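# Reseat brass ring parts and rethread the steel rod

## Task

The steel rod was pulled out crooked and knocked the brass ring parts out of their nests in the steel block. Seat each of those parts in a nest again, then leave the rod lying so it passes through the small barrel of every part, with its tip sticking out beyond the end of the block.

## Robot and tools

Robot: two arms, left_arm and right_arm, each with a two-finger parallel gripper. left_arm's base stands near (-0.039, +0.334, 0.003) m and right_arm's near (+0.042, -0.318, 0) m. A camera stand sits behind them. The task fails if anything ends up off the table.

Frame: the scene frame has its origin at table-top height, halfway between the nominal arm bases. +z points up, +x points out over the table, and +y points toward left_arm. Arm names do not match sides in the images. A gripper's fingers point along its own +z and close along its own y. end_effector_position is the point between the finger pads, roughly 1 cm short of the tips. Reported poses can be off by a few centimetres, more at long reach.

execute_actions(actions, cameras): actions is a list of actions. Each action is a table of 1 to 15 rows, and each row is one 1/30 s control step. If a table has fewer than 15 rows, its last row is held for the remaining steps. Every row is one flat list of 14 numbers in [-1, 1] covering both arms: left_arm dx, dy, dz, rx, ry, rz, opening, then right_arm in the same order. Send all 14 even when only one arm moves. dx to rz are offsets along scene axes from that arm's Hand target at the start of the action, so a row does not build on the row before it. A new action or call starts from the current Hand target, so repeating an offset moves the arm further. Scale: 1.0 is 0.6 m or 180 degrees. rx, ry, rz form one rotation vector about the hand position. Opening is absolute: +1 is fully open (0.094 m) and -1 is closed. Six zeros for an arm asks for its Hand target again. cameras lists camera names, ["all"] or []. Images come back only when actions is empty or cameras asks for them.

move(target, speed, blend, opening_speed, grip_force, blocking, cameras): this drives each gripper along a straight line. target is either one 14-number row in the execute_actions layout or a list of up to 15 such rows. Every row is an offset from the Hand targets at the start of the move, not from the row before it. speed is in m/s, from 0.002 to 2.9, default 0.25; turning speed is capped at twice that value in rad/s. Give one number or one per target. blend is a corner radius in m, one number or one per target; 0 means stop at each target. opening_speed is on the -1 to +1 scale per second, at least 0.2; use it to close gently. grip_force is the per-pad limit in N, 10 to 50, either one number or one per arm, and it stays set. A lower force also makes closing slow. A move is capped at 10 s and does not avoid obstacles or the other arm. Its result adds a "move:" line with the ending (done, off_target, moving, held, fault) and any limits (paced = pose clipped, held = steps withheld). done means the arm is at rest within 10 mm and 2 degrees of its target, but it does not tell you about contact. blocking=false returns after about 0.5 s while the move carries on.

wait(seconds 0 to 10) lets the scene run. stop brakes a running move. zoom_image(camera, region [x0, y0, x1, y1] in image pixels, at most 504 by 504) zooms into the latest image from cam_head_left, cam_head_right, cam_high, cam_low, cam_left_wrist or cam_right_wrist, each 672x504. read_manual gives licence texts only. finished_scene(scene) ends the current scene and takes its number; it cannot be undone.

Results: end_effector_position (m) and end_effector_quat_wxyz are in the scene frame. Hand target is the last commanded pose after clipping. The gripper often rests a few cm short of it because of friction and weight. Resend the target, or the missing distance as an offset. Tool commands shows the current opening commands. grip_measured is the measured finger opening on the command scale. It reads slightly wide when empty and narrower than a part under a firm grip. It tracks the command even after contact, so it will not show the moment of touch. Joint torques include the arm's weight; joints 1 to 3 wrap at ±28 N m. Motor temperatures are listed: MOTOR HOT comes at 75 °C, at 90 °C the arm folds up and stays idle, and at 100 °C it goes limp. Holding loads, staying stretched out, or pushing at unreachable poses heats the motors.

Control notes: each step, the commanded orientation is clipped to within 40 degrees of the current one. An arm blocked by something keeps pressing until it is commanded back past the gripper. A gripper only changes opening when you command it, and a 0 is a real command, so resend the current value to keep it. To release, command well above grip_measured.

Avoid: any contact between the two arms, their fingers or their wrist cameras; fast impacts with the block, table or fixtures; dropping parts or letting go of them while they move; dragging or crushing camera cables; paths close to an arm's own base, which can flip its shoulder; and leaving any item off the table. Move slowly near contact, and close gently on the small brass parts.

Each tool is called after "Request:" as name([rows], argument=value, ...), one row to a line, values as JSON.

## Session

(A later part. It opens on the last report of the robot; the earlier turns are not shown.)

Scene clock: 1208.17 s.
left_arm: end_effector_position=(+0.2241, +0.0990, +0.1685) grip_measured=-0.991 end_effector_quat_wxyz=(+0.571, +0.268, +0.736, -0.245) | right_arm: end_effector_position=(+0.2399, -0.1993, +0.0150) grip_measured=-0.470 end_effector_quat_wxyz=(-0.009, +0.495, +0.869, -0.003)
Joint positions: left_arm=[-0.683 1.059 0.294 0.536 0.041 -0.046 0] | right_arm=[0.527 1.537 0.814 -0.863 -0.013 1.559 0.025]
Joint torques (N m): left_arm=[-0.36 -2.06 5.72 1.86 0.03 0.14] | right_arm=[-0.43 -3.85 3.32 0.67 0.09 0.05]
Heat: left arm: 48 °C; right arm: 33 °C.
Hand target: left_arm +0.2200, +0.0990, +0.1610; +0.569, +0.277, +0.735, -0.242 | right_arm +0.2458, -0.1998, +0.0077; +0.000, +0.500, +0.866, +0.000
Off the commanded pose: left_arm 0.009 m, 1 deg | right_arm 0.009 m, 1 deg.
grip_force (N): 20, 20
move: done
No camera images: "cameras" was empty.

Request:
move([
  [0,0,0,0,0,0,-1, 0,0,0,0,0,0,-0.2],
  [0,0,0,0,0,0,-1, 0,0,0.065,0,0,0,-0.2],
  [0,0,0,0,0,0,-1, 0,0,0.075,0,0,0.5,-0.2],
  [0,0,0,0,0,0,-1, 0,0,0.065,0,0,1.0,-0.2],
  [0,0,0,0,0,0,-1, 0,0,0.02,0,0,1.0,-0.2],
], speed=[0.1,0.12,0.6,0.6,0.12], blend=[0,0,0.01,0,0], cameras=["cam_right_wrist"])

Scene clock: 1222.07 s.
left_arm: end_effector_position=(+0.2241, +0.0990, +0.1685) grip_measured=-0.991 end_effector_quat_wxyz=(+0.571, +0.268, +0.736, -0.245) | right_arm: end_effector_position=(+0.2484, -0.2006, +0.0260) grip_measured=-0.201 end_effector_quat_wxyz=(-0.001, +0.866, -0.500, +0.011)
Joint positions: left_arm=[-0.683 1.059 0.294 0.536 0.041 -0.046 0] | right_arm=[0.528 1.516 0.843 -0.886 0.019 -1.568 0.038]
Joint torques (N m): left_arm=[-0.49 -2.03 5.75 1.86 0.03 0.15] | right_arm=[-0.47 -3.99 3.55 0.48 -0.18 -0.09]
Heat: left arm: 48 °C; right arm: 33 °C.
Hand target: left_arm +0.2200, +0.0990, +0.1610; +0.569, +0.277, +0.735, -0.242 | right_arm +0.2458, -0.1998, +0.0197; +0.000, +0.866, -0.500, +0.000
Off the commanded pose: left_arm 0.009 m, 1 deg | right_arm 0.007 m, 1 deg.
grip_force (N): 20, 20
move: done
camera_calibration:
cam_right_wrist: T_world_to_cam=[[0.855563, 0.517587, 0.0107198, -0.108279], [0.459713, -0.769095, 0.444023, -0.240529], [0.238065, -0.374962, -0.895951, -0.022587], [0, 0, 0, 1]] pos_world=[0.208592, -0.137415, 0.0877244]
Images, in order (width x height): cam_right_wrist 672x504.

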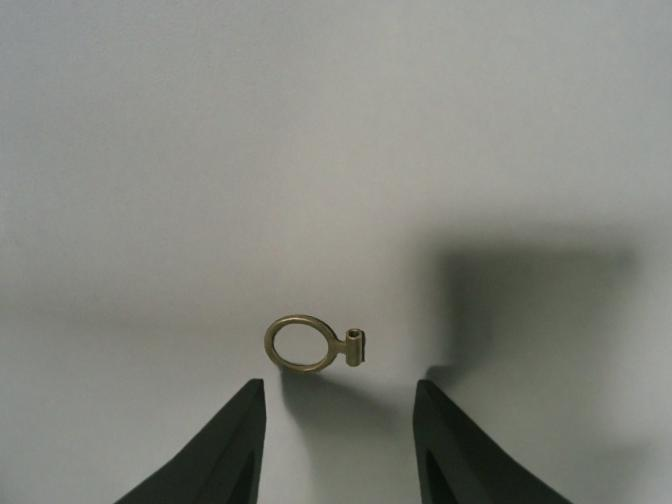

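Request:
move(target=[0,0,0,0,0,0,-1, -0.0143,0.0025,-0.008,0,0,0,-0.2], speed=0.1, cameras=[])

Scene clock: 1228.83 s.
left_arm: end_effector_position=(+0.2241, +0.0990, +0.1685) grip_measured=-0.991 end_effector_quat_wxyz=(+0.571, +0.268, +0.736, -0.245) | right_arm: end_effector_position=(+0.2402, -0.2015, +0.0180) grip_measured=-0.201 end_effector_quat_wxyz=(+0.006, +0.866, -0.500, +0.007)
Joint positions: left_arm=[-0.683 1.059 0.294 0.536 0.041 -0.046 0] | right_arm=[0.542 1.516 0.808 -0.866 0.018 -1.554 0.038]
Joint torques (N m): left_arm=[-0.49 -2.09 5.75 1.85 0.04 0.15] | right_arm=[0.47 -5.01 3.4 0.42 -0.17 -0.02]
Heat: left arm: 48 °C; right arm: 32 °C.
Hand target: left_arm +0.2200, +0.0990, +0.1610; +0.569, +0.277, +0.735, -0.242 | right_arm +0.2373, -0.1982, +0.0149; +0.000, +0.866, -0.500, +0.000
Off the commanded pose: left_arm 0.009 m, 1 deg | right_arm 0.005 m, 1 deg.
grip_force (N): 20, 20
move: done
No camera images: "cameras" was empty.

Request:
move([
  [0,0,0,0,0,0,-1, -0.0008,0.0047,-0.016,0,0,0,-0.2],
  [0,0,0,0,0,0,-1, -0.0008,0.0047,-0.016,0,0,0,-0.6],
], speed=0.06, opening_speed=0.5, cameras=["cam_right_wrist"])

Scene clock: 1236.03 s.
left_arm: end_effector_position=(+0.2241, +0.0990, +0.1685) grip_measured=-0.991 end_effector_quat_wxyz=(+0.571, +0.268, +0.736, -0.245) | right_arm: end_effector_position=(+0.2446, -0.1963, +0.0148) grip_measured=-0.466 end_effector_quat_wxyz=(-0.009, +0.865, -0.501, +0.015)
Joint positions: left_arm=[-0.683 1.059 0.294 0.536 0.041 -0.046 0] | right_arm=[0.552 1.516 0.794 -0.819 0.018 -1.542 0.025]
Joint torques (N m): left_arm=[-0.42 -2.07 5.72 1.86 0.05 0.16] | right_arm=[0.65 -3.34 3.02 0.45 -0.17 0.01]
Heat: left arm: 48 °C; right arm: 32 °C.
Hand target: left_arm +0.2200, +0.0990, +0.1610; +0.569, +0.277, +0.735, -0.242 | right_arm +0.2367, -0.1955, +0.0053; +0.000, +0.866, -0.500, +0.000
Off the commanded pose: left_arm 0.009 m, 1 deg | right_arm 0.012 m, 2 deg.
grip_force (N): 20, 20
move: off_target (right_arm); target 2's new opening was sent with right_arm's hand 0.011 m and 1 deg from that target
camera_calibration:
cam_right_wrist: T_world_to_cam=[[0.856623, 0.51514, 0.0287717, -0.108132], [0.451008, -0.774729, 0.443155, -0.229472], [0.250577, -0.36664, -0.895983, -0.031452], [0, 0, 0, 1]] pos_world=[0.204003, -0.133607, 0.0766222]
Images, in order (width x height): cam_right_wrist 672x504.

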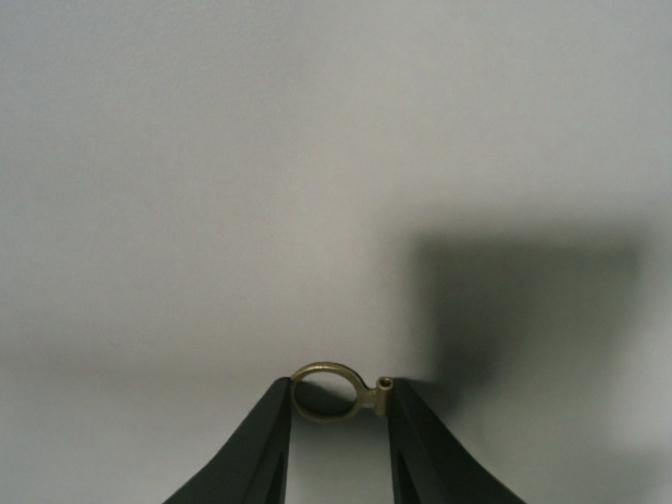

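Request:
move([
  [0,0,0,0,0,0,-1, 0,0,0.2,0,0,0,-0.6],
  [0,0,0,0,0,0,-1, 0.1012,0.3072,0.266,0,0,-0.4222,-0.6],
  [0,0,0,0,0,0,-1, 0.1012,0.3072,0.2195,0,0,-0.4222,-0.6],
], speed=[0.15,0.2,0.1], blend=[0.04,0.0,0], cameras=["cam_left_wrist","cam_right_wrist"])

Request:
zoom_image(camera="cam_left_wrist", region=[350, 200, 490, 320])

Scene clock: 1254.23 s.
left_arm: end_effector_position=(+0.2241, +0.0990, +0.1685) grip_measured=-0.991 end_effector_quat_wxyz=(+0.571, +0.268, +0.736, -0.245) | right_arm: end_effector_position=(+0.2964, -0.0165, +0.1482) grip_measured=-0.469 end_effector_quat_wxyz=(+0.005, -0.376, +0.927, -0.001)
Joint positions: left_arm=[-0.683 1.059 0.294 0.536 0.041 -0.046 0] | right_arm=[0.872 2.063 2.012 -1.511 0.006 0.099 0.025]
Joint torques (N m): left_arm=[-0.43 -2.03 5.72 1.86 0.03 0.15] | right_arm=[0.34 -8.9 4.01 0.51 -0.08 0.03]
Heat: left arm: 48 °C; right arm: 32 °C.
Hand target: left_arm +0.2200, +0.0990, +0.1610; +0.569, +0.277, +0.735, -0.242 | right_arm +0.2975, -0.0111, +0.1372; +0.000, -0.375, +0.927, +0.000
Off the commanded pose: left_arm 0.009 m, 1 deg | right_arm 0.012 m, 1 deg.
grip_force (N): 20, 20
move: off_target (right_arm)
camera_calibration:
cam_left_wrist: T_world_to_cam=[[-0.663741, -0.746598, 0.0451579, 0.218804], [-0.472602, 0.371826, -0.798995, 0.244183], [0.579737, -0.551668, -0.59964, 0.119981], [0, 0, 0, 1]] pos_world=[0.191074, 0.138755, 0.257166]
cam_right_wrist: T_world_to_cam=[[0.711695, -0.702476, 0.00430229, -0.222424], [-0.63912, -0.644941, 0.41902, 0.156265], [-0.291576, -0.300964, -0.907967, 0.304595], [0, 0, 0, 1]] pos_world=[0.346983, 0.0362066, 0.212041]
Images, in order (width x height): cam_left_wrist 672x504, cam_right_wrist 672x504.

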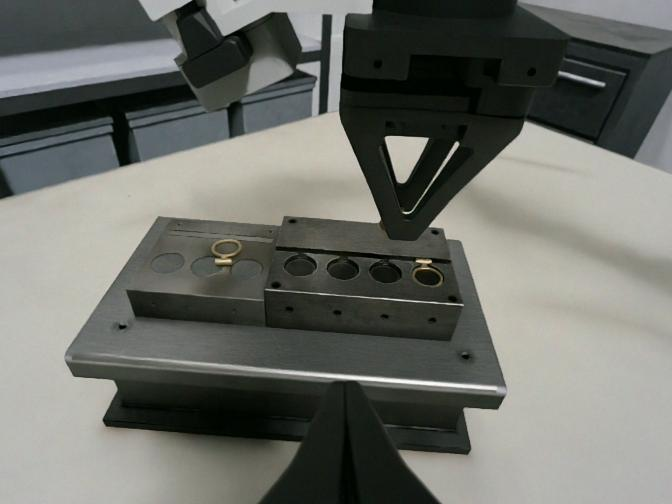

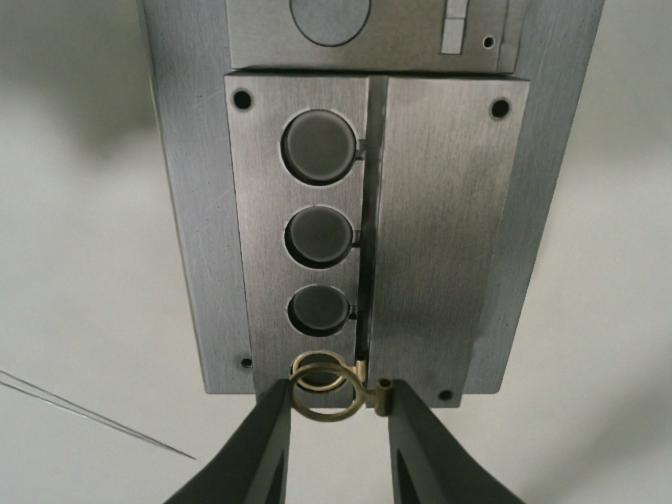

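Scaled by 3.600.

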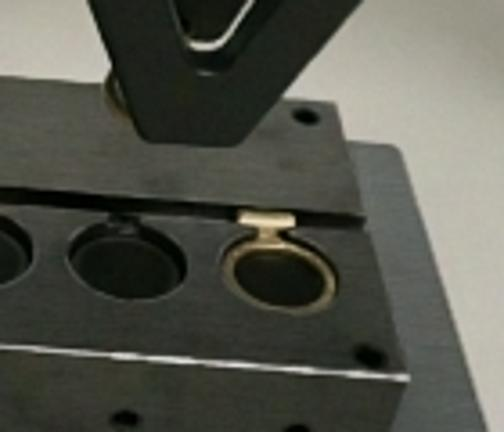

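Request:
move(target=[0,0,0,0,0,0,-1, 0.0012,0.0067,-0.0333,0,0,0,-0.6], speed=0.08, cameras=["cam_right_wrist"])

Scene clock: 1276.53 s.
left_arm: end_effector_position=(+0.2241, +0.0990, +0.1685) grip_measured=-0.991 end_effector_quat_wxyz=(+0.571, +0.268, +0.736, -0.245) | right_arm: end_effector_position=(+0.2987, -0.0126, +0.1308) grip_measured=-0.469 end_effector_quat_wxyz=(+0.008, -0.374, +0.927, +0.001)
Joint positions: left_arm=[-0.683 1.059 0.294 0.536 0.041 -0.046 0] | right_arm=[0.874 2.063 1.942 -1.435 0.006 0.104 0.025]
Joint torques (N m): left_arm=[-0.44 -2.07 5.74 1.85 0.05 0.15] | right_arm=[0.61 -8.58 3.92 0.51 -0.08 0.03]
Heat: left arm: 48 °C; right arm: 32 °C.
Hand target: left_arm +0.2200, +0.0990, +0.1610; +0.569, +0.277, +0.735, -0.242 | right_arm +0.2982, -0.0072, +0.1171; +0.000, -0.375, +0.927, +0.000
Off the commanded pose: left_arm 0.009 m, 1 deg | right_arm 0.015 m, 1 deg.
grip_force (N): 20, 20
move: off_target (right_arm)
camera_calibration:
cam_right_wrist: T_world_to_cam=[[0.709266, -0.704932, 0.00365471, -0.220529], [-0.643158, -0.644973, 0.412745, 0.16952], [-0.288599, -0.295096, -0.91084, 0.29018], [0, 0, 0, 1]] pos_world=[0.349187, 0.0395092, 0.195145]
Images, in order (width x height): cam_right_wrist 672x504.

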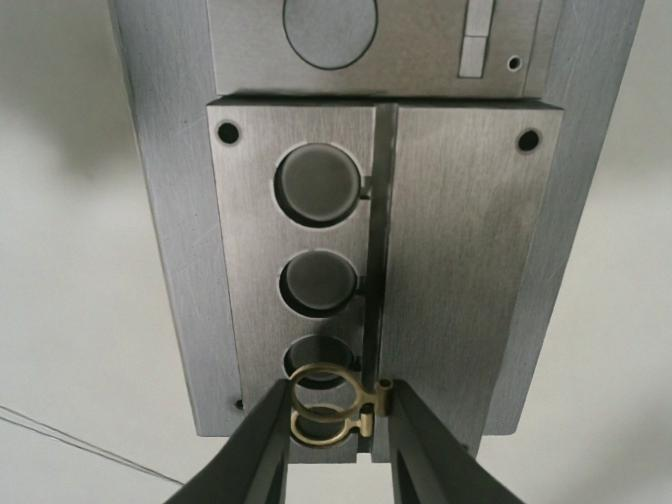

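Request:
move(target=[0,0,0,0,0,0,-1, -0.0042,-0.0002,-0.0145,0,0,0,-0.6], speed=0.06, cameras=["cam_right_wrist"])

Request:
zoom_image(camera="cam_right_wrist", region=[250, 260, 430, 450])

Scene clock: 1291.73 s.
left_arm: end_effector_position=(+0.2241, +0.0990, +0.1685) grip_measured=-0.991 end_effector_quat_wxyz=(+0.571, +0.268, +0.736, -0.245) | right_arm: end_effector_position=(+0.2957, -0.0123, +0.1193) grip_measured=-0.469 end_effector_quat_wxyz=(+0.003, -0.375, +0.927, -0.002)
Joint positions: left_arm=[-0.683 1.059 0.294 0.536 0.041 -0.046 0] | right_arm=[0.88 2.063 1.896 -1.4 0.006 0.108 0.025]
Joint torques (N m): left_arm=[-0.43 -2.02 5.71 1.86 0.05 0.13] | right_arm=[0.49 -9.29 3.74 0.54 -0.09 0.03]
Heat: left arm: 48 °C; right arm: 32 °C.
Hand target: left_arm +0.2200, +0.0990, +0.1610; +0.569, +0.277, +0.735, -0.242 | right_arm +0.2957, -0.0072, +0.1085; +0.000, -0.375, +0.927, +0.000
Off the commanded pose: left_arm 0.009 m, 1 deg | right_arm 0.012 m, 0 deg.
grip_force (N): 20, 20
move: off_target (right_arm)
camera_calibration:
cam_right_wrist: T_world_to_cam=[[0.710643, -0.703541, 0.00420404, -0.218567], [-0.638718, -0.642637, 0.423152, 0.169943], [-0.295003, -0.303395, -0.906049, 0.280041], [0, 0, 0, 1]] pos_world=[0.346481, 0.0404041, 0.182738]
Images, in order (width x height): cam_right_wrist 672x504.

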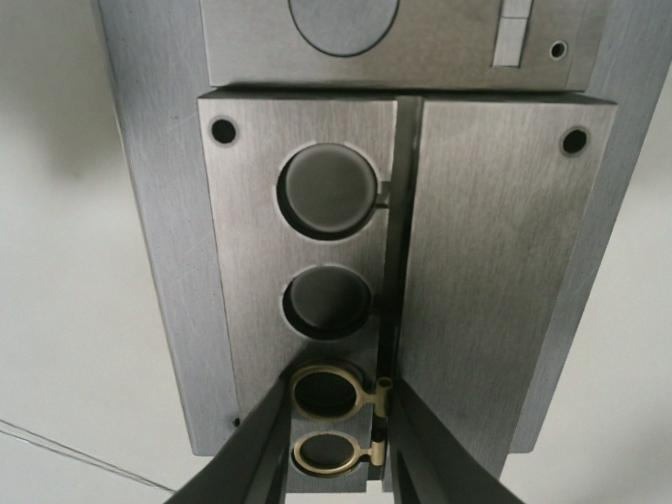

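Scaled by 2.653.

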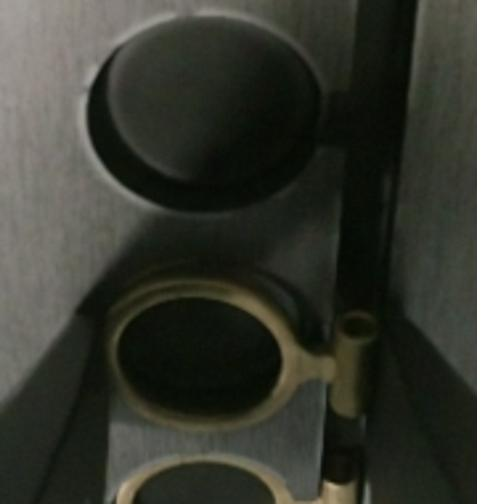

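Request:
move([
  [0,0,0,0,0,0,-1, 0.010,0.010,0.0167,0,0,0,-0.6],
  [0,0,0,0,0,0,-1, 0.0013,0.0005,-0.0008,0,0,0,-0.6],
], speed=0.06, cameras=["cam_right_wrist","cam_left_wrist"])

Request:
zoom_image(camera="cam_right_wrist", region=[250, 260, 430, 450])

Request:
zoom_image(camera="cam_left_wrist", region=[350, 200, 490, 320])

Scene clock: 1308.93 s.
left_arm: end_effector_position=(+0.2241, +0.0990, +0.1685) grip_measured=-0.991 end_effector_quat_wxyz=(+0.571, +0.268, +0.736, -0.245) | right_arm: end_effector_position=(+0.3000, -0.0071, +0.1182) grip_measured=-0.469 end_effector_quat_wxyz=(+0.008, -0.375, +0.927, +0.001)
Joint positions: left_arm=[-0.683 1.059 0.294 0.536 0.041 -0.046 0] | right_arm=[0.88 2.081 1.92 -1.395 0.006 0.109 0.025]
Joint torques (N m): left_arm=[-0.4 -2.04 5.72 1.86 0.03 0.16] | right_arm=[0.39 -10.5 2.47 0.51 -0.08 0.03]
Heat: left arm: 48 °C; right arm: 31 °C.
Hand target: left_arm +0.2200, +0.0990, +0.1610; +0.569, +0.277, +0.735, -0.242 | right_arm +0.2965, -0.0069, +0.1079; +0.000, -0.375, +0.927, +0.000
Off the commanded pose: left_arm 0.009 m, 1 deg | right_arm 0.011 m, 1 deg.
grip_force (N): 20, 20
move: off_target (right_arm)
camera_calibration:
cam_left_wrist: T_world_to_cam=[[-0.663741, -0.746598, 0.0451579, 0.218804], [-0.472602, 0.371826, -0.798995, 0.244183], [0.579737, -0.551668, -0.59964, 0.119981], [0, 0, 0, 1]] pos_world=[0.191074, 0.138755, 0.257166]
cam_right_wrist: T_world_to_cam=[[0.710348, -0.703843, 0.00326326, -0.217813], [-0.64183, -0.645845, 0.413447, 0.178614], [-0.288894, -0.295786, -0.910522, 0.280807], [0, 0, 0, 1]] pos_world=[0.350486, 0.0451094, 0.182544]
Images, in order (width x height): cam_left_wrist 672x504, cam_right_wrist 672x504.

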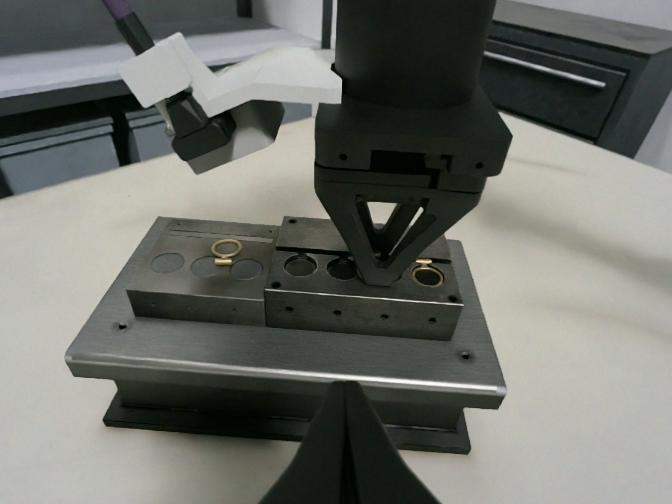

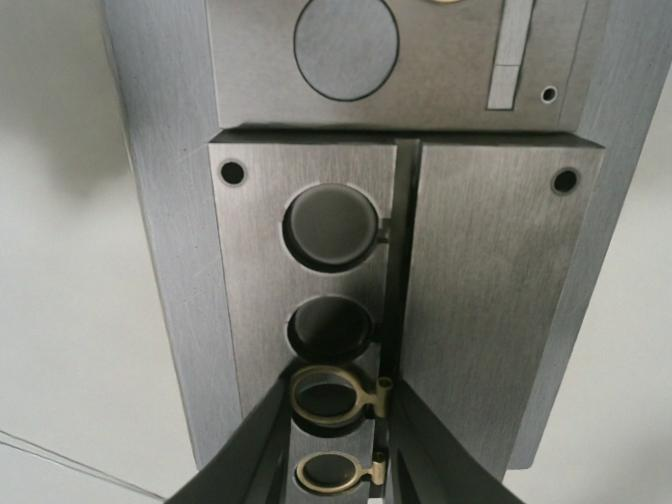

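Scaled by 2.653.

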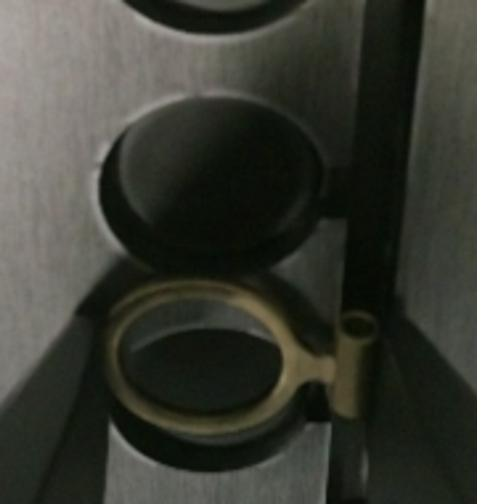

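Scaled by 3.600.

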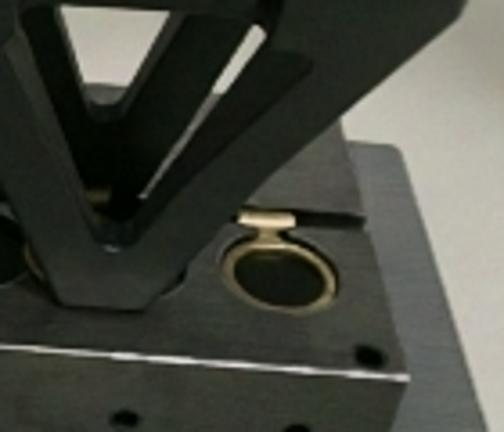

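Request:
move(target=[0,0,0,0,0,0,-1, -0.0065,-0.0085,0.0075,0,0,0,-0.6], speed=0.06, cameras=[])

Scene clock: 1315.60 s.
left_arm: end_effector_position=(+0.2241, +0.0990, +0.1685) grip_measured=-0.991 end_effector_quat_wxyz=(+0.571, +0.268, +0.736, -0.245) | right_arm: end_effector_position=(+0.2998, -0.0074, +0.1185) grip_measured=-0.469 end_effector_quat_wxyz=(+0.014, -0.375, +0.927, +0.004)
Joint positions: left_arm=[-0.683 1.059 0.294 0.536 0.041 -0.046 0] | right_arm=[0.88 2.064 1.895 -1.374 0.006 0.109 0.025]
Joint torques (N m): left_arm=[-0.46 -2.1 5.7 1.86 0.05 0.15] | right_arm=[0.34 -11.14 2.62 0.32 -0.08 0.02]
Heat: left arm: 48 °C; right arm: 31 °C.
Hand target: left_arm +0.2200, +0.0990, +0.1610; +0.569, +0.277, +0.735, -0.242 | right_arm +0.2926, -0.0121, +0.1125; +0.000, -0.375, +0.927, +0.000
Off the commanded pose: left_arm 0.009 m, 1 deg | right_arm 0.010 m, 2 deg.
grip_force (N): 20, 20
move: done
No camera images: "cameras" was empty.

Request:
move(target=[0,0,0,0,0,0,-1, 0.002,0.002,0.02,0,0,0,-0.6], speed=0.06, cameras=[])

Scene clock: 1322.30 s.
left_arm: end_effector_position=(+0.2241, +0.0990, +0.1685) grip_measured=-0.991 end_effector_quat_wxyz=(+0.571, +0.268, +0.736, -0.245) | right_arm: end_effector_position=(+0.2946, -0.0136, +0.1195) grip_measured=-0.469 end_effector_quat_wxyz=(-0.001, -0.375, +0.927, -0.003)
Joint positions: left_arm=[-0.683 1.059 0.294 0.536 0.041 -0.046 0] | right_arm=[0.88 2.064 1.899 -1.41 0.005 0.109 0.025]
Joint torques (N m): left_arm=[-0.44 -2.04 5.71 1.84 0.03 0.15] | right_arm=[0.29 -10.39 6.65 0.14 -0.08 0.02]
Heat: left arm: 48 °C; right arm: 31 °C.
Hand target: left_arm +0.2200, +0.0990, +0.1610; +0.569, +0.277, +0.735, -0.242 | right_arm +0.2937, -0.0108, +0.1245; +0.000, -0.375, +0.927, +0.000
Off the commanded pose: left_arm 0.009 m, 1 deg | right_arm 0.006 m, 0 deg.
grip_force (N): 20, 20
move: done
No camera images: "cameras" was empty.

Request:
move([
  [0,0,0,0,0,0,-1, 0.0092,0.0092,0.025,0,0,0,-0.6],
  [0,0,0,0,0,0,-1, 0.0047,0.0063,-0.022,0,0,0,-0.6],
], speed=0.06, cameras=["cam_right_wrist"])

Request:
zoom_image(camera="cam_right_wrist", region=[250, 260, 430, 450])

Scene clock: 1334.50 s.
left_arm: end_effector_position=(+0.2241, +0.0990, +0.1685) grip_measured=-0.991 end_effector_quat_wxyz=(+0.571, +0.268, +0.736, -0.245) | right_arm: end_effector_position=(+0.2942, -0.0140, +0.1184) grip_measured=-0.469 end_effector_quat_wxyz=(-0.010, -0.375, +0.927, -0.008)
Joint positions: left_arm=[-0.683 1.059 0.294 0.536 0.041 -0.046 0] | right_arm=[0.88 2.086 1.927 -1.437 0.005 0.109 0.025]
Joint torques (N m): left_arm=[-0.4 -2.06 5.75 1.85 0.04 0.15] | right_arm=[0.35 -10.67 2.91 0.69 -0.08 0.02]
Heat: left arm: 48 °C; right arm: 33 °C.
Hand target: left_arm +0.2200, +0.0990, +0.1610; +0.569, +0.277, +0.735, -0.242 | right_arm +0.2966, -0.0071, +0.1113; +0.000, -0.375, +0.927, +0.000
Off the commanded pose: left_arm 0.009 m, 1 deg | right_arm 0.010 m, 1 deg.
grip_force (N): 20, 20
move: done
camera_calibration:
cam_right_wrist: T_world_to_cam=[[0.71046, -0.703708, 0.00646029, -0.21896], [-0.630691, -0.632616, 0.449472, 0.16297], [-0.31221, -0.323407, -0.893271, 0.281614], [0, 0, 0, 1]] pos_world=[0.346269, 0.040089, 0.179722]
Images, in order (width x height): cam_right_wrist 672x504.

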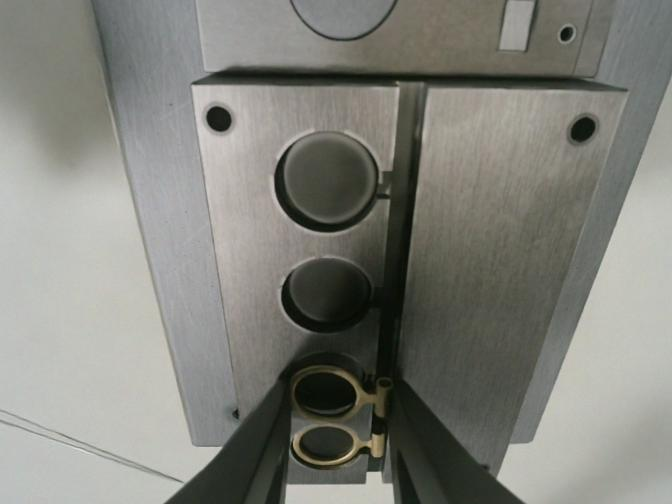

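Scaled by 2.653.

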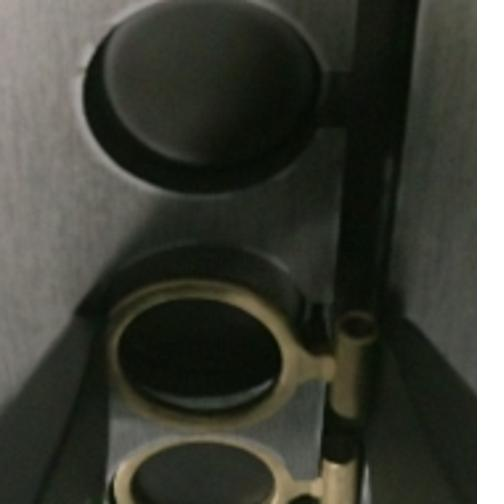

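Request:
move([
  [0,0,0,0,0,0,-1, 0.012,0.009,0.05,0,0,0,-0.6],
  [0,0,0,0,0,0,-1, 0.004,0.0015,0.006,0,0,0,-0.6],
], speed=0.08, cameras=[])

Scene clock: 1341.50 s.
left_arm: end_effector_position=(+0.2241, +0.0990, +0.1685) grip_measured=-0.991 end_effector_quat_wxyz=(+0.571, +0.268, +0.736, -0.245) | right_arm: end_effector_position=(+0.2959, -0.0119, +0.1186) grip_measured=-0.469 end_effector_quat_wxyz=(-0.013, -0.375, +0.927, -0.010)
Joint positions: left_arm=[-0.683 1.059 0.294 0.536 0.041 -0.046 0] | right_arm=[0.88 2.107 1.96 -1.457 0.005 0.109 0.025]
Joint torques (N m): left_arm=[-0.42 -2.04 5.74 1.86 0.04 0.14] | right_arm=[0.06 -11.64 2.84 0.66 -0.07 -0.02]
Heat: left arm: 48 °C; right arm: 33 °C.
Hand target: left_arm +0.2200, +0.0990, +0.1610; +0.569, +0.277, +0.735, -0.242 | right_arm +0.2990, -0.0062, +0.1150; +0.000, -0.375, +0.927, +0.000
Off the commanded pose: left_arm 0.009 m, 1 deg | right_arm 0.007 m, 2 deg.
grip_force (N): 20, 20
move: done
No camera images: "cameras" was empty.

Request:
wait(seconds=0.1, cameras=["cam_right_wrist"])

Request:
zoom_image(camera="cam_right_wrist", region=[250, 260, 430, 450])

Scene clock: 1345.73 s.
left_arm: end_effector_position=(+0.2241, +0.0990, +0.1685) grip_measured=-0.991 end_effector_quat_wxyz=(+0.571, +0.268, +0.736, -0.245) | right_arm: end_effector_position=(+0.2959, -0.0119, +0.1186) grip_measured=-0.469 end_effector_quat_wxyz=(-0.013, -0.375, +0.927, -0.010)
Joint positions: left_arm=[-0.683 1.059 0.294 0.536 0.041 -0.046 0] | right_arm=[0.88 2.107 1.96 -1.457 0.005 0.109 0.025]
Joint torques (N m): left_arm=[-0.4 -2.04 5.68 1.84 0.03 0.15] | right_arm=[0.06 -11.62 2.84 0.66 -0.07 -0.01]
Heat: left arm: 48 °C; right arm: 32 °C.
Hand target: left_arm +0.2200, +0.0990, +0.1610; +0.569, +0.277, +0.735, -0.242 | right_arm +0.2990, -0.0062, +0.1150; +0.000, -0.375, +0.927, +0.000
Tool commands: left_gripper/opening=-1.0 right_gripper/opening=-0.6
Off the commanded pose: left_arm 0.009 m, 1 deg | right_arm 0.007 m, 2 deg.
grip_force (N): 20, 20
wait: 0.10 s; at rest from the start
camera_calibration:
cam_right_wrist: T_world_to_cam=[[0.710496, -0.703669, 0.00673993, -0.218684], [-0.628345, -0.630071, 0.456281, 0.163843], [-0.316824, -0.328421, -0.88981, 0.283883], [0, 0, 0, 1]] pos_world=[0.348265, 0.0425852, 0.179318]
Images, in order (width x height): cam_right_wrist 672x504.

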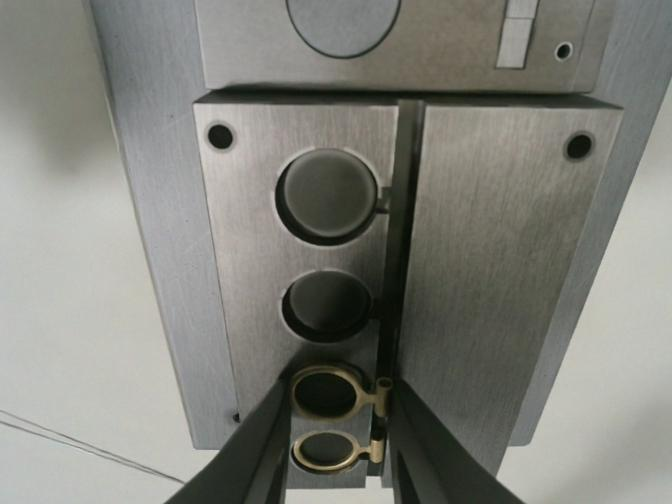

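Scaled by 2.653.

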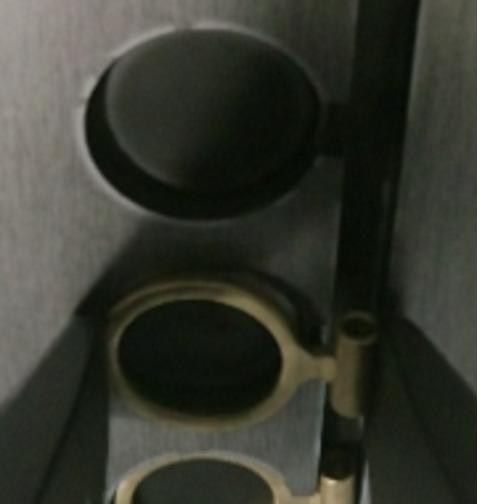

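Request:
move(target=[0,0,0,0,0,0,-1, 0.0014,0.0012,0.001,0,0,0,-0.6], speed=0.03, cameras=["cam_right_wrist"])

Request:
zoom_image(camera="cam_right_wrist", region=[250, 260, 430, 450])

Scene clock: 1362.87 s.
left_arm: end_effector_position=(+0.2241, +0.0990, +0.1685) grip_measured=-0.991 end_effector_quat_wxyz=(+0.571, +0.268, +0.736, -0.245) | right_arm: end_effector_position=(+0.2959, -0.0119, +0.1186) grip_measured=-0.469 end_effector_quat_wxyz=(-0.013, -0.375, +0.927, -0.010)
Joint positions: left_arm=[-0.683 1.059 0.294 0.536 0.041 -0.046 0] | right_arm=[0.88 2.107 1.96 -1.457 0.005 0.109 0.025]
Joint torques (N m): left_arm=[-0.44 -1.99 5.67 1.86 0.05 0.15] | right_arm=[0.02 -11.26 3.51 0.63 -0.07 -0.02]
Heat: left arm: 48 °C; right arm: 32 °C.
Hand target: left_arm +0.2200, +0.0990, +0.1610; +0.569, +0.277, +0.735, -0.242 | right_arm +0.2998, -0.0055, +0.1156; +0.000, -0.375, +0.927, +0.000
Off the commanded pose: left_arm 0.009 m, 1 deg | right_arm 0.008 m, 2 deg.
grip_force (N): 20, 20
move: done
camera_calibration:
cam_right_wrist: T_world_to_cam=[[0.710496, -0.703669, 0.00673993, -0.218684], [-0.628345, -0.630071, 0.456281, 0.163843], [-0.316824, -0.328421, -0.88981, 0.283883], [0, 0, 0, 1]] pos_world=[0.348265, 0.0425852, 0.179318]
Images, in order (width x height): cam_right_wrist 672x504.

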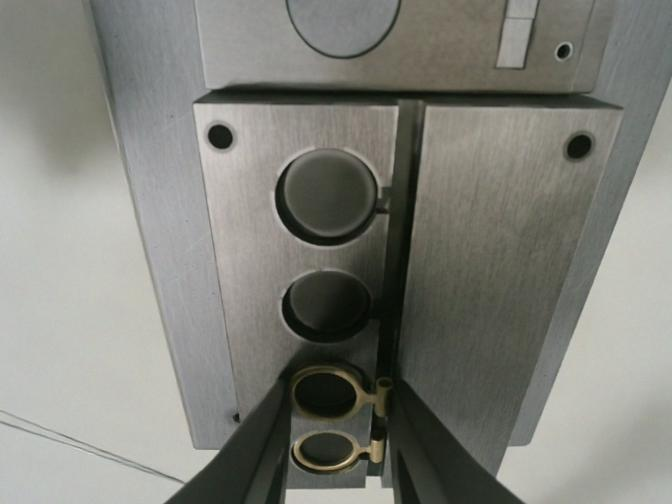

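Scaled by 2.653.

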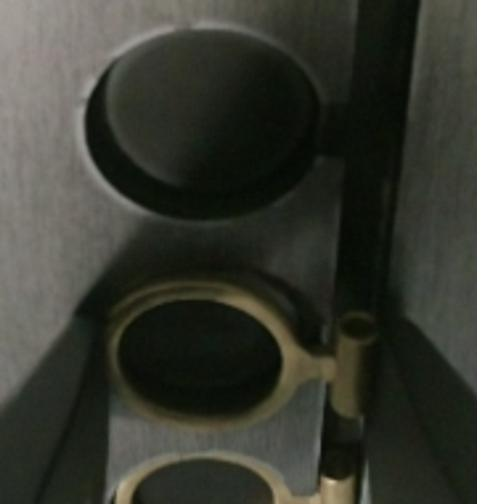

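Request:
move(target=[0,0,0,0,0,0,-1, 0.002,0.002,0.0015,0,0,0,-0.6], speed=0.03, cameras=[])

Scene clock: 1369.07 s.
left_arm: end_effector_position=(+0.2241, +0.0990, +0.1685) grip_measured=-0.991 end_effector_quat_wxyz=(+0.571, +0.268, +0.736, -0.245) | right_arm: end_effector_position=(+0.2959, -0.0119, +0.1186) grip_measured=-0.469 end_effector_quat_wxyz=(-0.013, -0.375, +0.927, -0.010)
Joint positions: left_arm=[-0.683 1.059 0.294 0.536 0.041 -0.046 0] | right_arm=[0.88 2.107 1.96 -1.457 0.005 0.109 0.025]
Joint torques (N m): left_arm=[-0.44 -2.07 5.71 1.86 0.04 0.16] | right_arm=[-0.03 -10.7 4.53 0.56 -0.07 -0.02]
Heat: left arm: 48 °C; right arm: 32 °C.
Hand target: left_arm +0.2200, +0.0990, +0.1610; +0.569, +0.277, +0.735, -0.242 | right_arm +0.3010, -0.0043, +0.1165; +0.000, -0.375, +0.927, +0.000
Off the commanded pose: left_arm 0.009 m, 1 deg | right_arm 0.009 m, 2 deg.
grip_force (N): 20, 20
move: done
No camera images: "cameras" was empty.

Request:
move(target=[0,0,0,0,0,0,-1, 0,0,0,0,0,0,-0.36], speed=0.03, opening_speed=0.3, cameras=["cam_right_wrist"])

Request:
zoom_image(camera="cam_right_wrist", region=[250, 260, 430, 450])

Scene clock: 1374.33 s.
left_arm: end_effector_position=(+0.2241, +0.0990, +0.1685) grip_measured=-0.991 end_effector_quat_wxyz=(+0.571, +0.268, +0.736, -0.245) | right_arm: end_effector_position=(+0.2971, -0.0129, +0.1186) grip_measured=-0.362 end_effector_quat_wxyz=(-0.012, -0.375, +0.927, -0.013)
Joint positions: left_arm=[-0.683 1.059 0.294 0.536 0.041 -0.046 0] | right_arm=[0.879 2.107 1.96 -1.457 0.012 0.109 0.03]
Joint torques (N m): left_arm=[-0.44 -2.06 5.7 1.86 0.04 0.15] | right_arm=[0.03 -10.71 4.55 0.56 -0.13 -0.02]
Heat: left arm: 48 °C; right arm: 32 °C.
Hand target: left_arm +0.2200, +0.0990, +0.1610; +0.569, +0.277, +0.735, -0.242 | right_arm +0.3010, -0.0043, +0.1165; +0.000, -0.375, +0.927, +0.000
Off the commanded pose: left_arm 0.009 m, 1 deg | right_arm 0.010 m, 2 deg.
grip_force (N): 20, 20
move: done
camera_calibration:
cam_right_wrist: T_world_to_cam=[[0.710055, -0.704015, 0.0135492, -0.220873], [-0.631089, -0.627732, 0.455719, 0.164929], [-0.312328, -0.332136, -0.890021, 0.282562], [0, 0, 0, 1]] pos_world=[0.349169, 0.041882, 0.179317]
Images, in order (width x height): cam_right_wrist 672x504.

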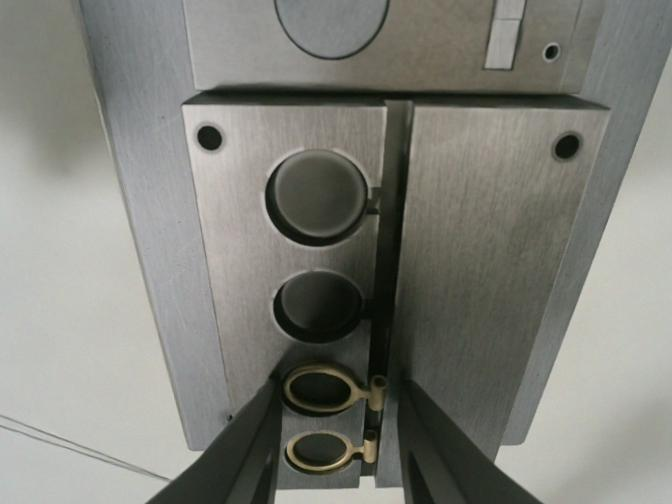

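Scaled by 2.653.

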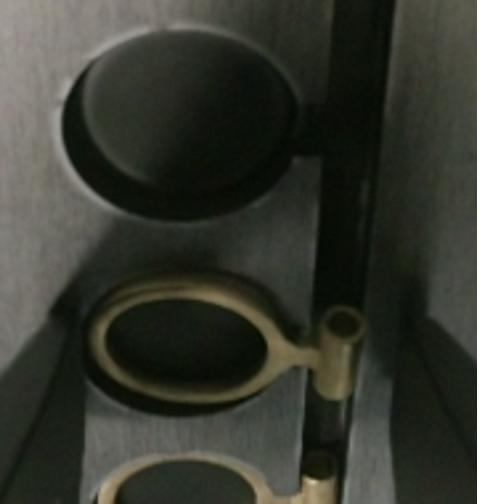

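Request:
move([
  [0,0,0,0,0,0,-1, 0,0,0.04,0,0,0,-0.36],
  [0,0,0,0,0,0,-1, 0.0192,0.0238,0.045,0,0,0,-1],
  [0,0,0,0,0,0,-1, 0.0192,0.0238,-0.011,0,0,0,-1],
], speed=[0.1,0.1,0.08], cameras=[])

Scene clock: 1391.17 s.
left_arm: end_effector_position=(+0.2241, +0.0990, +0.1685) grip_measured=-0.991 end_effector_quat_wxyz=(+0.571, +0.268, +0.736, -0.245) | right_arm: end_effector_position=(+0.3115, +0.0062, +0.1202) grip_measured=-0.963 end_effector_quat_wxyz=(+0.004, -0.375, +0.927, -0.001)
Joint positions: left_arm=[-0.683 1.059 0.294 0.536 0.041 -0.046 0] | right_arm=[0.879 2.177 2.077 -1.465 0.006 0.109 0.002]
Joint torques (N m): left_arm=[-0.4 -2.07 5.68 1.86 0.04 0.16] | right_arm=[0.09 -10.15 3.93 0.52 -0.08 -0.01]
Heat: left arm: 48 °C; right arm: 33 °C.
Hand target: left_arm +0.2200, +0.0990, +0.1610; +0.569, +0.277, +0.735, -0.242 | right_arm +0.3126, +0.0100, +0.1098; +0.000, -0.375, +0.927, +0.000
Off the commanded pose: left_arm 0.009 m, 1 deg | right_arm 0.011 m, 1 deg.
grip_force (N): 20, 20
move: off_target (right_arm)
No camera images: "cameras" was empty.

Request:
move(target=[0,0,0,0,0,0,-1, -0.01,-0.01,0.0015,0,0,0,-1], speed=0.04, cameras=["cam_right_wrist"])

Request:
zoom_image(camera="cam_right_wrist", region=[250, 260, 430, 450])

Scene clock: 1397.67 s.
left_arm: end_effector_position=(+0.2241, +0.0990, +0.1685) grip_measured=-0.991 end_effector_quat_wxyz=(+0.571, +0.268, +0.736, -0.245) | right_arm: end_effector_position=(+0.3115, +0.0066, +0.1161) grip_measured=-0.964 end_effector_quat_wxyz=(+0.008, -0.375, +0.927, +0.002)
Joint positions: left_arm=[-0.683 1.059 0.294 0.536 0.041 -0.046 0] | right_arm=[0.879 2.162 2.036 -1.428 0.004 0.109 0.002]
Joint torques (N m): left_arm=[-0.44 -2.09 5.68 1.86 0.04 0.14] | right_arm=[0.27 -11.9 2.61 0.38 -0.06 0]
Motor temperatures (°C): left_arm=[22 23 28 48 23 21 22] | right_arm=[25 33 32 23 24 24 21]
Heat: left arm: 48 °C; right arm: 33 °C.
Hand target: left_arm +0.2200, +0.0990, +0.1610; +0.569, +0.277, +0.735, -0.242 | right_arm +0.3066, +0.0040, +0.1107; +0.000, -0.375, +0.927, +0.000
Off the commanded pose: left_arm 0.009 m, 1 deg | right_arm 0.008 m, 1 deg.
grip_force (N): 20, 20
move: done
camera_calibration:
cam_right_wrist: T_world_to_cam=[[0.709791, -0.704411, 0.0015346, -0.215855], [-0.64245, -0.64646, 0.41152, 0.196085], [-0.288887, -0.293079, -0.9114, 0.286271], [0, 0, 0, 1]] pos_world=[0.361887, 0.058611, 0.180546]
Images, in order (width x height): cam_right_wrist 672x504.

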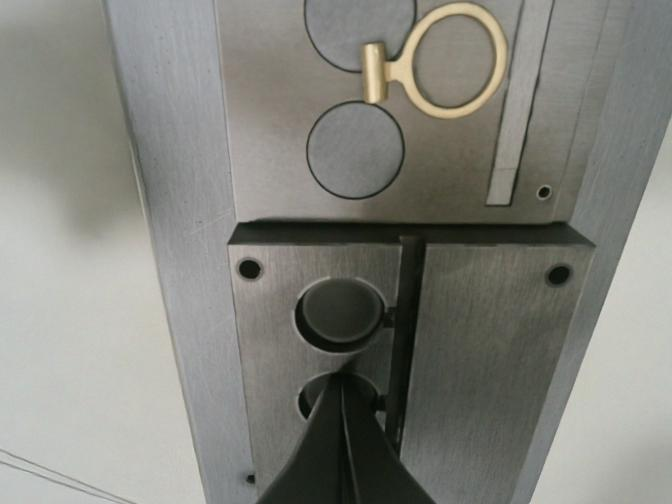

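Scaled by 2.653.

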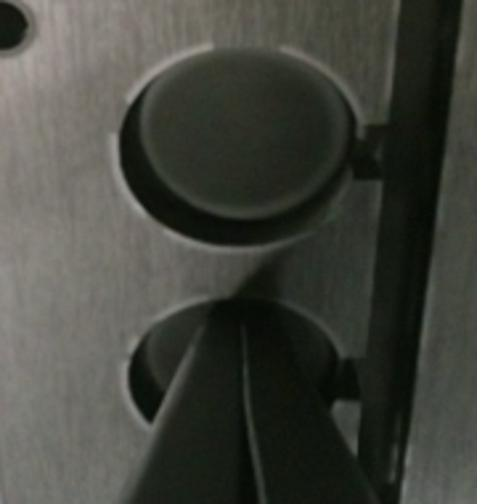

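Request:
move([
  [0,0,0,0,0,0,-1, 0.006,0.006,0.04,0,0,0,-1],
  [0,0,0,0,0,0,-1, 0.0,0.0,0.008,0,0,0,-1],
], speed=[0.08,0.05], cameras=[])

Scene clock: 1403.53 s.
left_arm: end_effector_position=(+0.2241, +0.0990, +0.1685) grip_measured=-0.991 end_effector_quat_wxyz=(+0.571, +0.268, +0.736, -0.245) | right_arm: end_effector_position=(+0.3050, -0.0011, +0.1185) grip_measured=-0.964 end_effector_quat_wxyz=(-0.011, -0.375, +0.927, -0.008)
Joint positions: left_arm=[-0.683 1.059 0.294 0.536 0.041 -0.046 0] | right_arm=[0.879 2.167 2.054 -1.484 0.004 0.109 0.002]
Joint torques (N m): left_arm=[-0.44 -2.03 5.74 1.87 0.04 0.14] | right_arm=[0.27 -12.04 2.96 0.6 -0.07 0.01]
Heat: left arm: 48 °C; right arm: 34 °C.
Hand target: left_arm +0.2200, +0.0990, +0.1610; +0.569, +0.277, +0.735, -0.242 | right_arm +0.3066, +0.0040, +0.1156; +0.000, -0.375, +0.927, +0.000
Off the commanded pose: left_arm 0.009 m, 1 deg | right_arm 0.006 m, 1 deg.
grip_force (N): 20, 20
move: done
No camera images: "cameras" was empty.

Request:
wait(seconds=0.1, cameras=["cam_left_wrist"])

Request:
zoom_image(camera="cam_left_wrist", region=[320, 200, 470, 320])

Scene clock: 1407.07 s.
left_arm: end_effector_position=(+0.2241, +0.0990, +0.1685) grip_measured=-0.991 end_effector_quat_wxyz=(+0.571, +0.268, +0.736, -0.245) | right_arm: end_effector_position=(+0.3050, -0.0011, +0.1185) grip_measured=-0.964 end_effector_quat_wxyz=(-0.011, -0.375, +0.927, -0.008)
Joint positions: left_arm=[-0.683 1.059 0.294 0.536 0.041 -0.046 0] | right_arm=[0.879 2.167 2.054 -1.484 0.004 0.109 0.002]
Joint torques (N m): left_arm=[-0.42 -2.07 5.76 1.86 0.04 0.16] | right_arm=[0.28 -12.07 2.96 0.6 -0.07 0]
Heat: left arm: 48 °C; right arm: 35 °C.
Hand target: left_arm +0.2200, +0.0990, +0.1610; +0.569, +0.277, +0.735, -0.242 | right_arm +0.3066, +0.0040, +0.1156; +0.000, -0.375, +0.927, +0.000
Tool commands: left_gripper/opening=-1.0 right_gripper/opening=-1.0
Off the commanded pose: left_arm 0.009 m, 1 deg | right_arm 0.006 m, 1 deg.
grip_force (N): 20, 20
wait: 0.10 s; at rest from the start
camera_calibration:
cam_left_wrist: T_world_to_cam=[[-0.663741, -0.746598, 0.0451579, 0.218804], [-0.472602, 0.371826, -0.798995, 0.244183], [0.579737, -0.551668, -0.59964, 0.119981], [0, 0, 0, 1]] pos_world=[0.191074, 0.138755, 0.257166]
Images, in order (width x height): cam_left_wrist 672x504.

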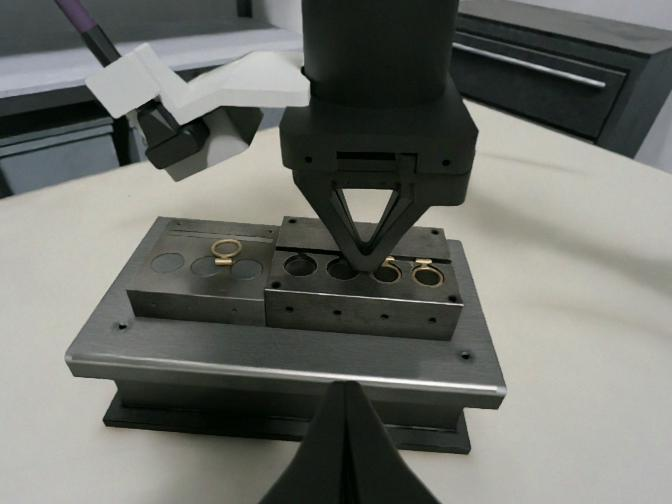

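Scaled by 3.360.

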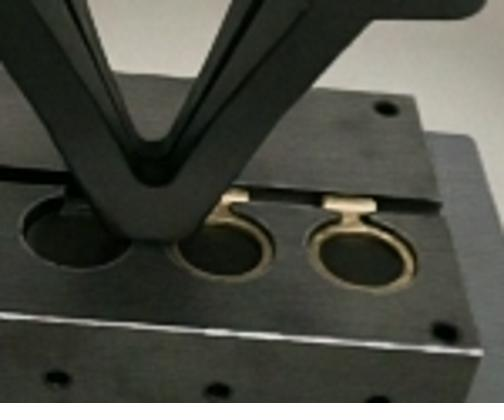

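Request:
move([
  [0,0,0,0,0,0,-1, 0.005,0.005,0.07,0,0,0,-1],
  [0,0,0,0,0,0,-1, 0.109,0.0767,0.049,0.0504,-0.0438,0.0554,-0.2],
], speed=[0.12,0.15], blend=[0.01,0], cameras=["cam_right_wrist","cam_left_wrist"])

Request:
zoom_image(camera="cam_left_wrist", region=[350, 220, 470, 320])

Scene clock: 1443.53 s.
left_arm: end_effector_position=(+0.2241, +0.0990, +0.1685) grip_measured=-0.991 end_effector_quat_wxyz=(+0.571, +0.268, +0.736, -0.245) | right_arm: end_effector_position=(+0.3641, +0.0420, +0.1516) grip_measured=-0.202 end_effector_quat_wxyz=(+0.087, -0.452, +0.887, +0.041)
Joint positions: left_arm=[-0.683 1.059 0.294 0.536 0.041 -0.046 0] | right_arm=[0.835 2.304 2.399 -1.472 -0.015 -0.108 0.038]
Joint torques (N m): left_arm=[-0.43 -2.06 5.7 1.86 0.05 0.16] | right_arm=[-0.38 -10.09 6.75 0.83 -0.11 -0.07]
Motor temperatures (°C): left_arm=[22 23 28 48 23 21 22] | right_arm=[25 39 31 23 24 24 21]
Heat: left arm: 48 °C; right arm: 39 °C.
Hand target: left_arm +0.2200, +0.0990, +0.1610; +0.569, +0.277, +0.735, -0.242 | right_arm +0.3719, +0.0501, +0.1450; +0.093, -0.452, +0.886, +0.048
Off the commanded pose: left_arm 0.009 m, 1 deg | right_arm 0.013 m, 1 deg.
grip_force (N): 20, 20
move: off_target (right_arm); target 2's new opening was sent with right_arm's hand 0.013 m and 1 deg from that target
camera_calibration:
cam_left_wrist: T_world_to_cam=[[-0.663741, -0.746598, 0.0451579, 0.218804], [-0.472602, 0.371826, -0.798995, 0.244183], [0.579737, -0.551668, -0.59964, 0.119981], [0, 0, 0, 1]] pos_world=[0.191074, 0.138755, 0.257166]
cam_right_wrist: T_world_to_cam=[[0.820355, -0.571789, 0.00864632, -0.275318], [-0.556084, -0.794114, 0.245262, 0.238193], [-0.133372, -0.20601, -0.969418, 0.292746], [0, 0, 0, 1]] pos_world=[0.397358, 0.0920375, 0.227754]
Images, in order (width x height): cam_left_wrist 672x504, cam_right_wrist 672x504.

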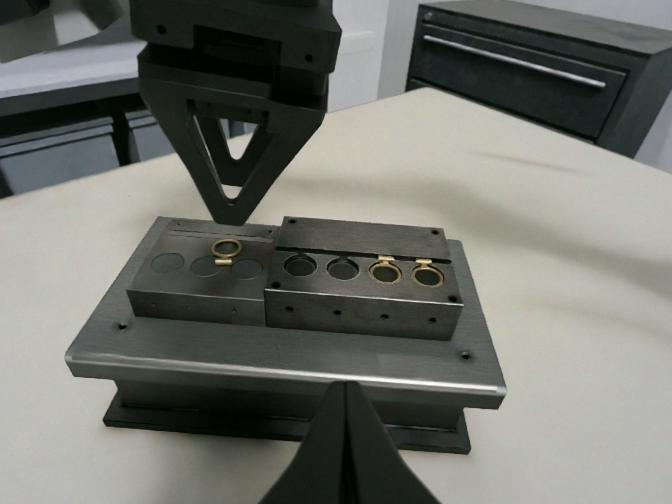

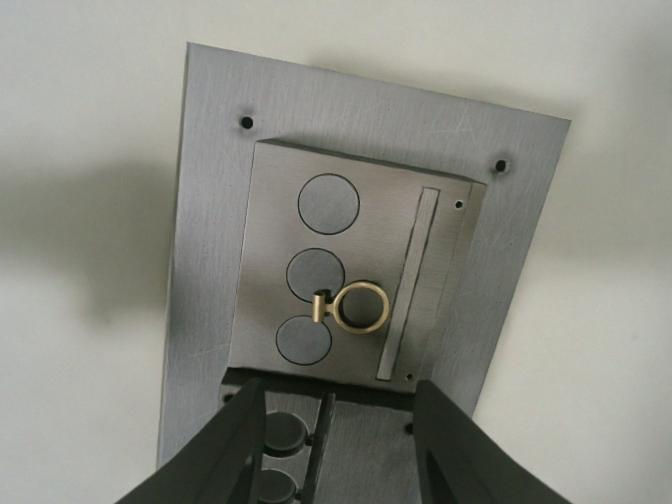

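Scaled by 4.200.

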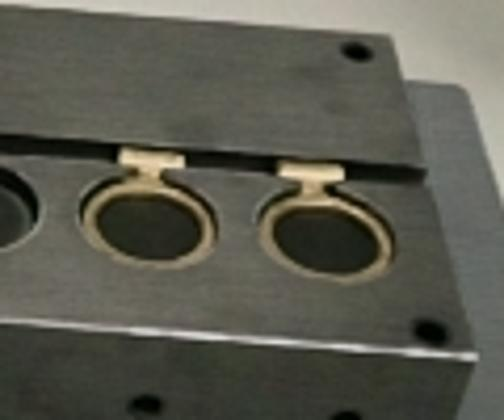

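Request:
move(target=[0,0,0,0,0,0,-1, 0.0158,0.0087,-0.05,0,0,-0.008,-0.2], speed=0.1, cameras=["cam_right_wrist"])

Scene clock: 1454.13 s.
left_arm: end_effector_position=(+0.2241, +0.0990, +0.1685) grip_measured=-0.991 end_effector_quat_wxyz=(+0.571, +0.268, +0.736, -0.245) | right_arm: end_effector_position=(+0.3764, +0.0534, +0.1309) grip_measured=-0.202 end_effector_quat_wxyz=(+0.101, -0.446, +0.888, +0.047)
Joint positions: left_arm=[-0.683 1.059 0.294 0.536 0.041 -0.046 0] | right_arm=[0.832 2.322 2.336 -1.362 -0.015 -0.099 0.038]
Joint torques (N m): left_arm=[-0.42 -2.03 5.68 1.85 0.05 0.16] | right_arm=[-0.65 -10.62 4.29 0.89 -0.08 0.04]
Heat: left arm: 48 °C; right arm: 37 °C.
Hand target: left_arm +0.2200, +0.0990, +0.1610; +0.569, +0.277, +0.735, -0.242 | right_arm +0.3815, +0.0552, +0.1149; +0.093, -0.441, +0.892, +0.046
Off the commanded pose: left_arm 0.009 m, 1 deg | right_arm 0.017 m, 1 deg.
grip_force (N): 20, 20
move: off_target (right_arm)
camera_calibration:
cam_right_wrist: T_world_to_cam=[[0.813474, -0.581505, 0.0105901, -0.275782], [-0.569699, -0.793029, 0.215748, 0.268072], [-0.11706, -0.181538, -0.976392, 0.270065], [0, 0, 0, 1]] pos_world=[0.408676, 0.101247, 0.208774]
Images, in order (width x height): cam_right_wrist 672x504.

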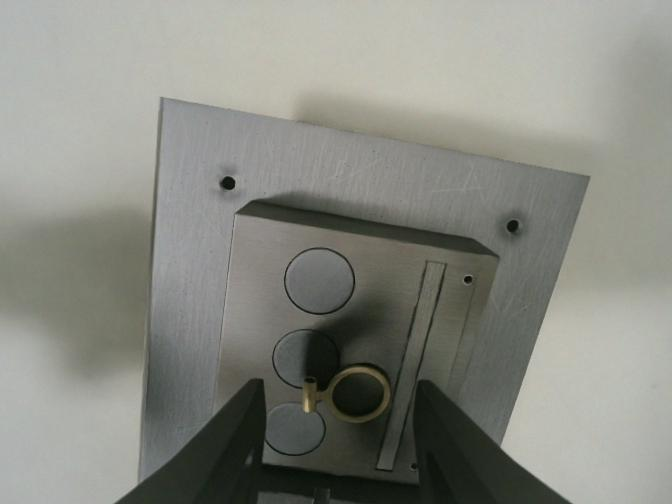

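Request:
move(target=[0,0,0,0,0,0,-1, -0.0065,-0.0152,-0.029,0,0,0,-0.2], speed=0.08, cameras=["cam_right_wrist"])

Scene clock: 1465.87 s.
left_arm: end_effector_position=(+0.2241, +0.0990, +0.1685) grip_measured=-0.991 end_effector_quat_wxyz=(+0.571, +0.268, +0.736, -0.245) | right_arm: end_effector_position=(+0.3764, +0.0491, +0.1135) grip_measured=-0.201 end_effector_quat_wxyz=(+0.104, -0.441, +0.890, +0.053)
Joint positions: left_arm=[-0.683 1.059 0.294 0.536 0.041 -0.046 0] | right_arm=[0.822 2.268 2.172 -1.244 -0.026 -0.097 0.038]
Joint torques (N m): left_arm=[-0.42 -2.04 5.68 1.86 0.04 0.15] | right_arm=[-0.38 -11.56 2.55 0.91 0 -0.05]
Heat: left arm: 48 °C; right arm: 36 °C.
Hand target: left_arm +0.2200, +0.0990, +0.1610; +0.569, +0.277, +0.735, -0.242 | right_arm +0.3775, +0.0462, +0.0975; +0.093, -0.441, +0.892, +0.046
Off the commanded pose: left_arm 0.009 m, 1 deg | right_arm 0.016 m, 1 deg.
grip_force (N): 20, 20
move: off_target (right_arm)
camera_calibration:
cam_right_wrist: T_world_to_cam=[[0.808422, -0.588603, 0.000919267, -0.274886], [-0.576042, -0.790846, 0.206733, 0.271698], [-0.120957, -0.167657, -0.978397, 0.253372], [0, 0, 0, 1]] pos_world=[0.40938, 0.0955515, 0.191982]
Images, in order (width x height): cam_right_wrist 672x504.

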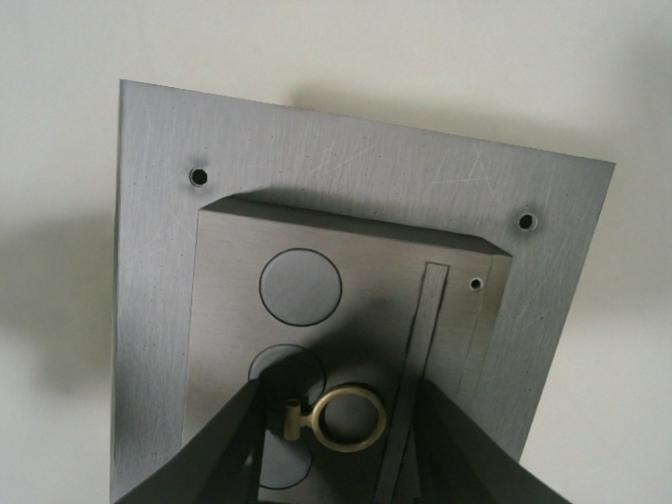

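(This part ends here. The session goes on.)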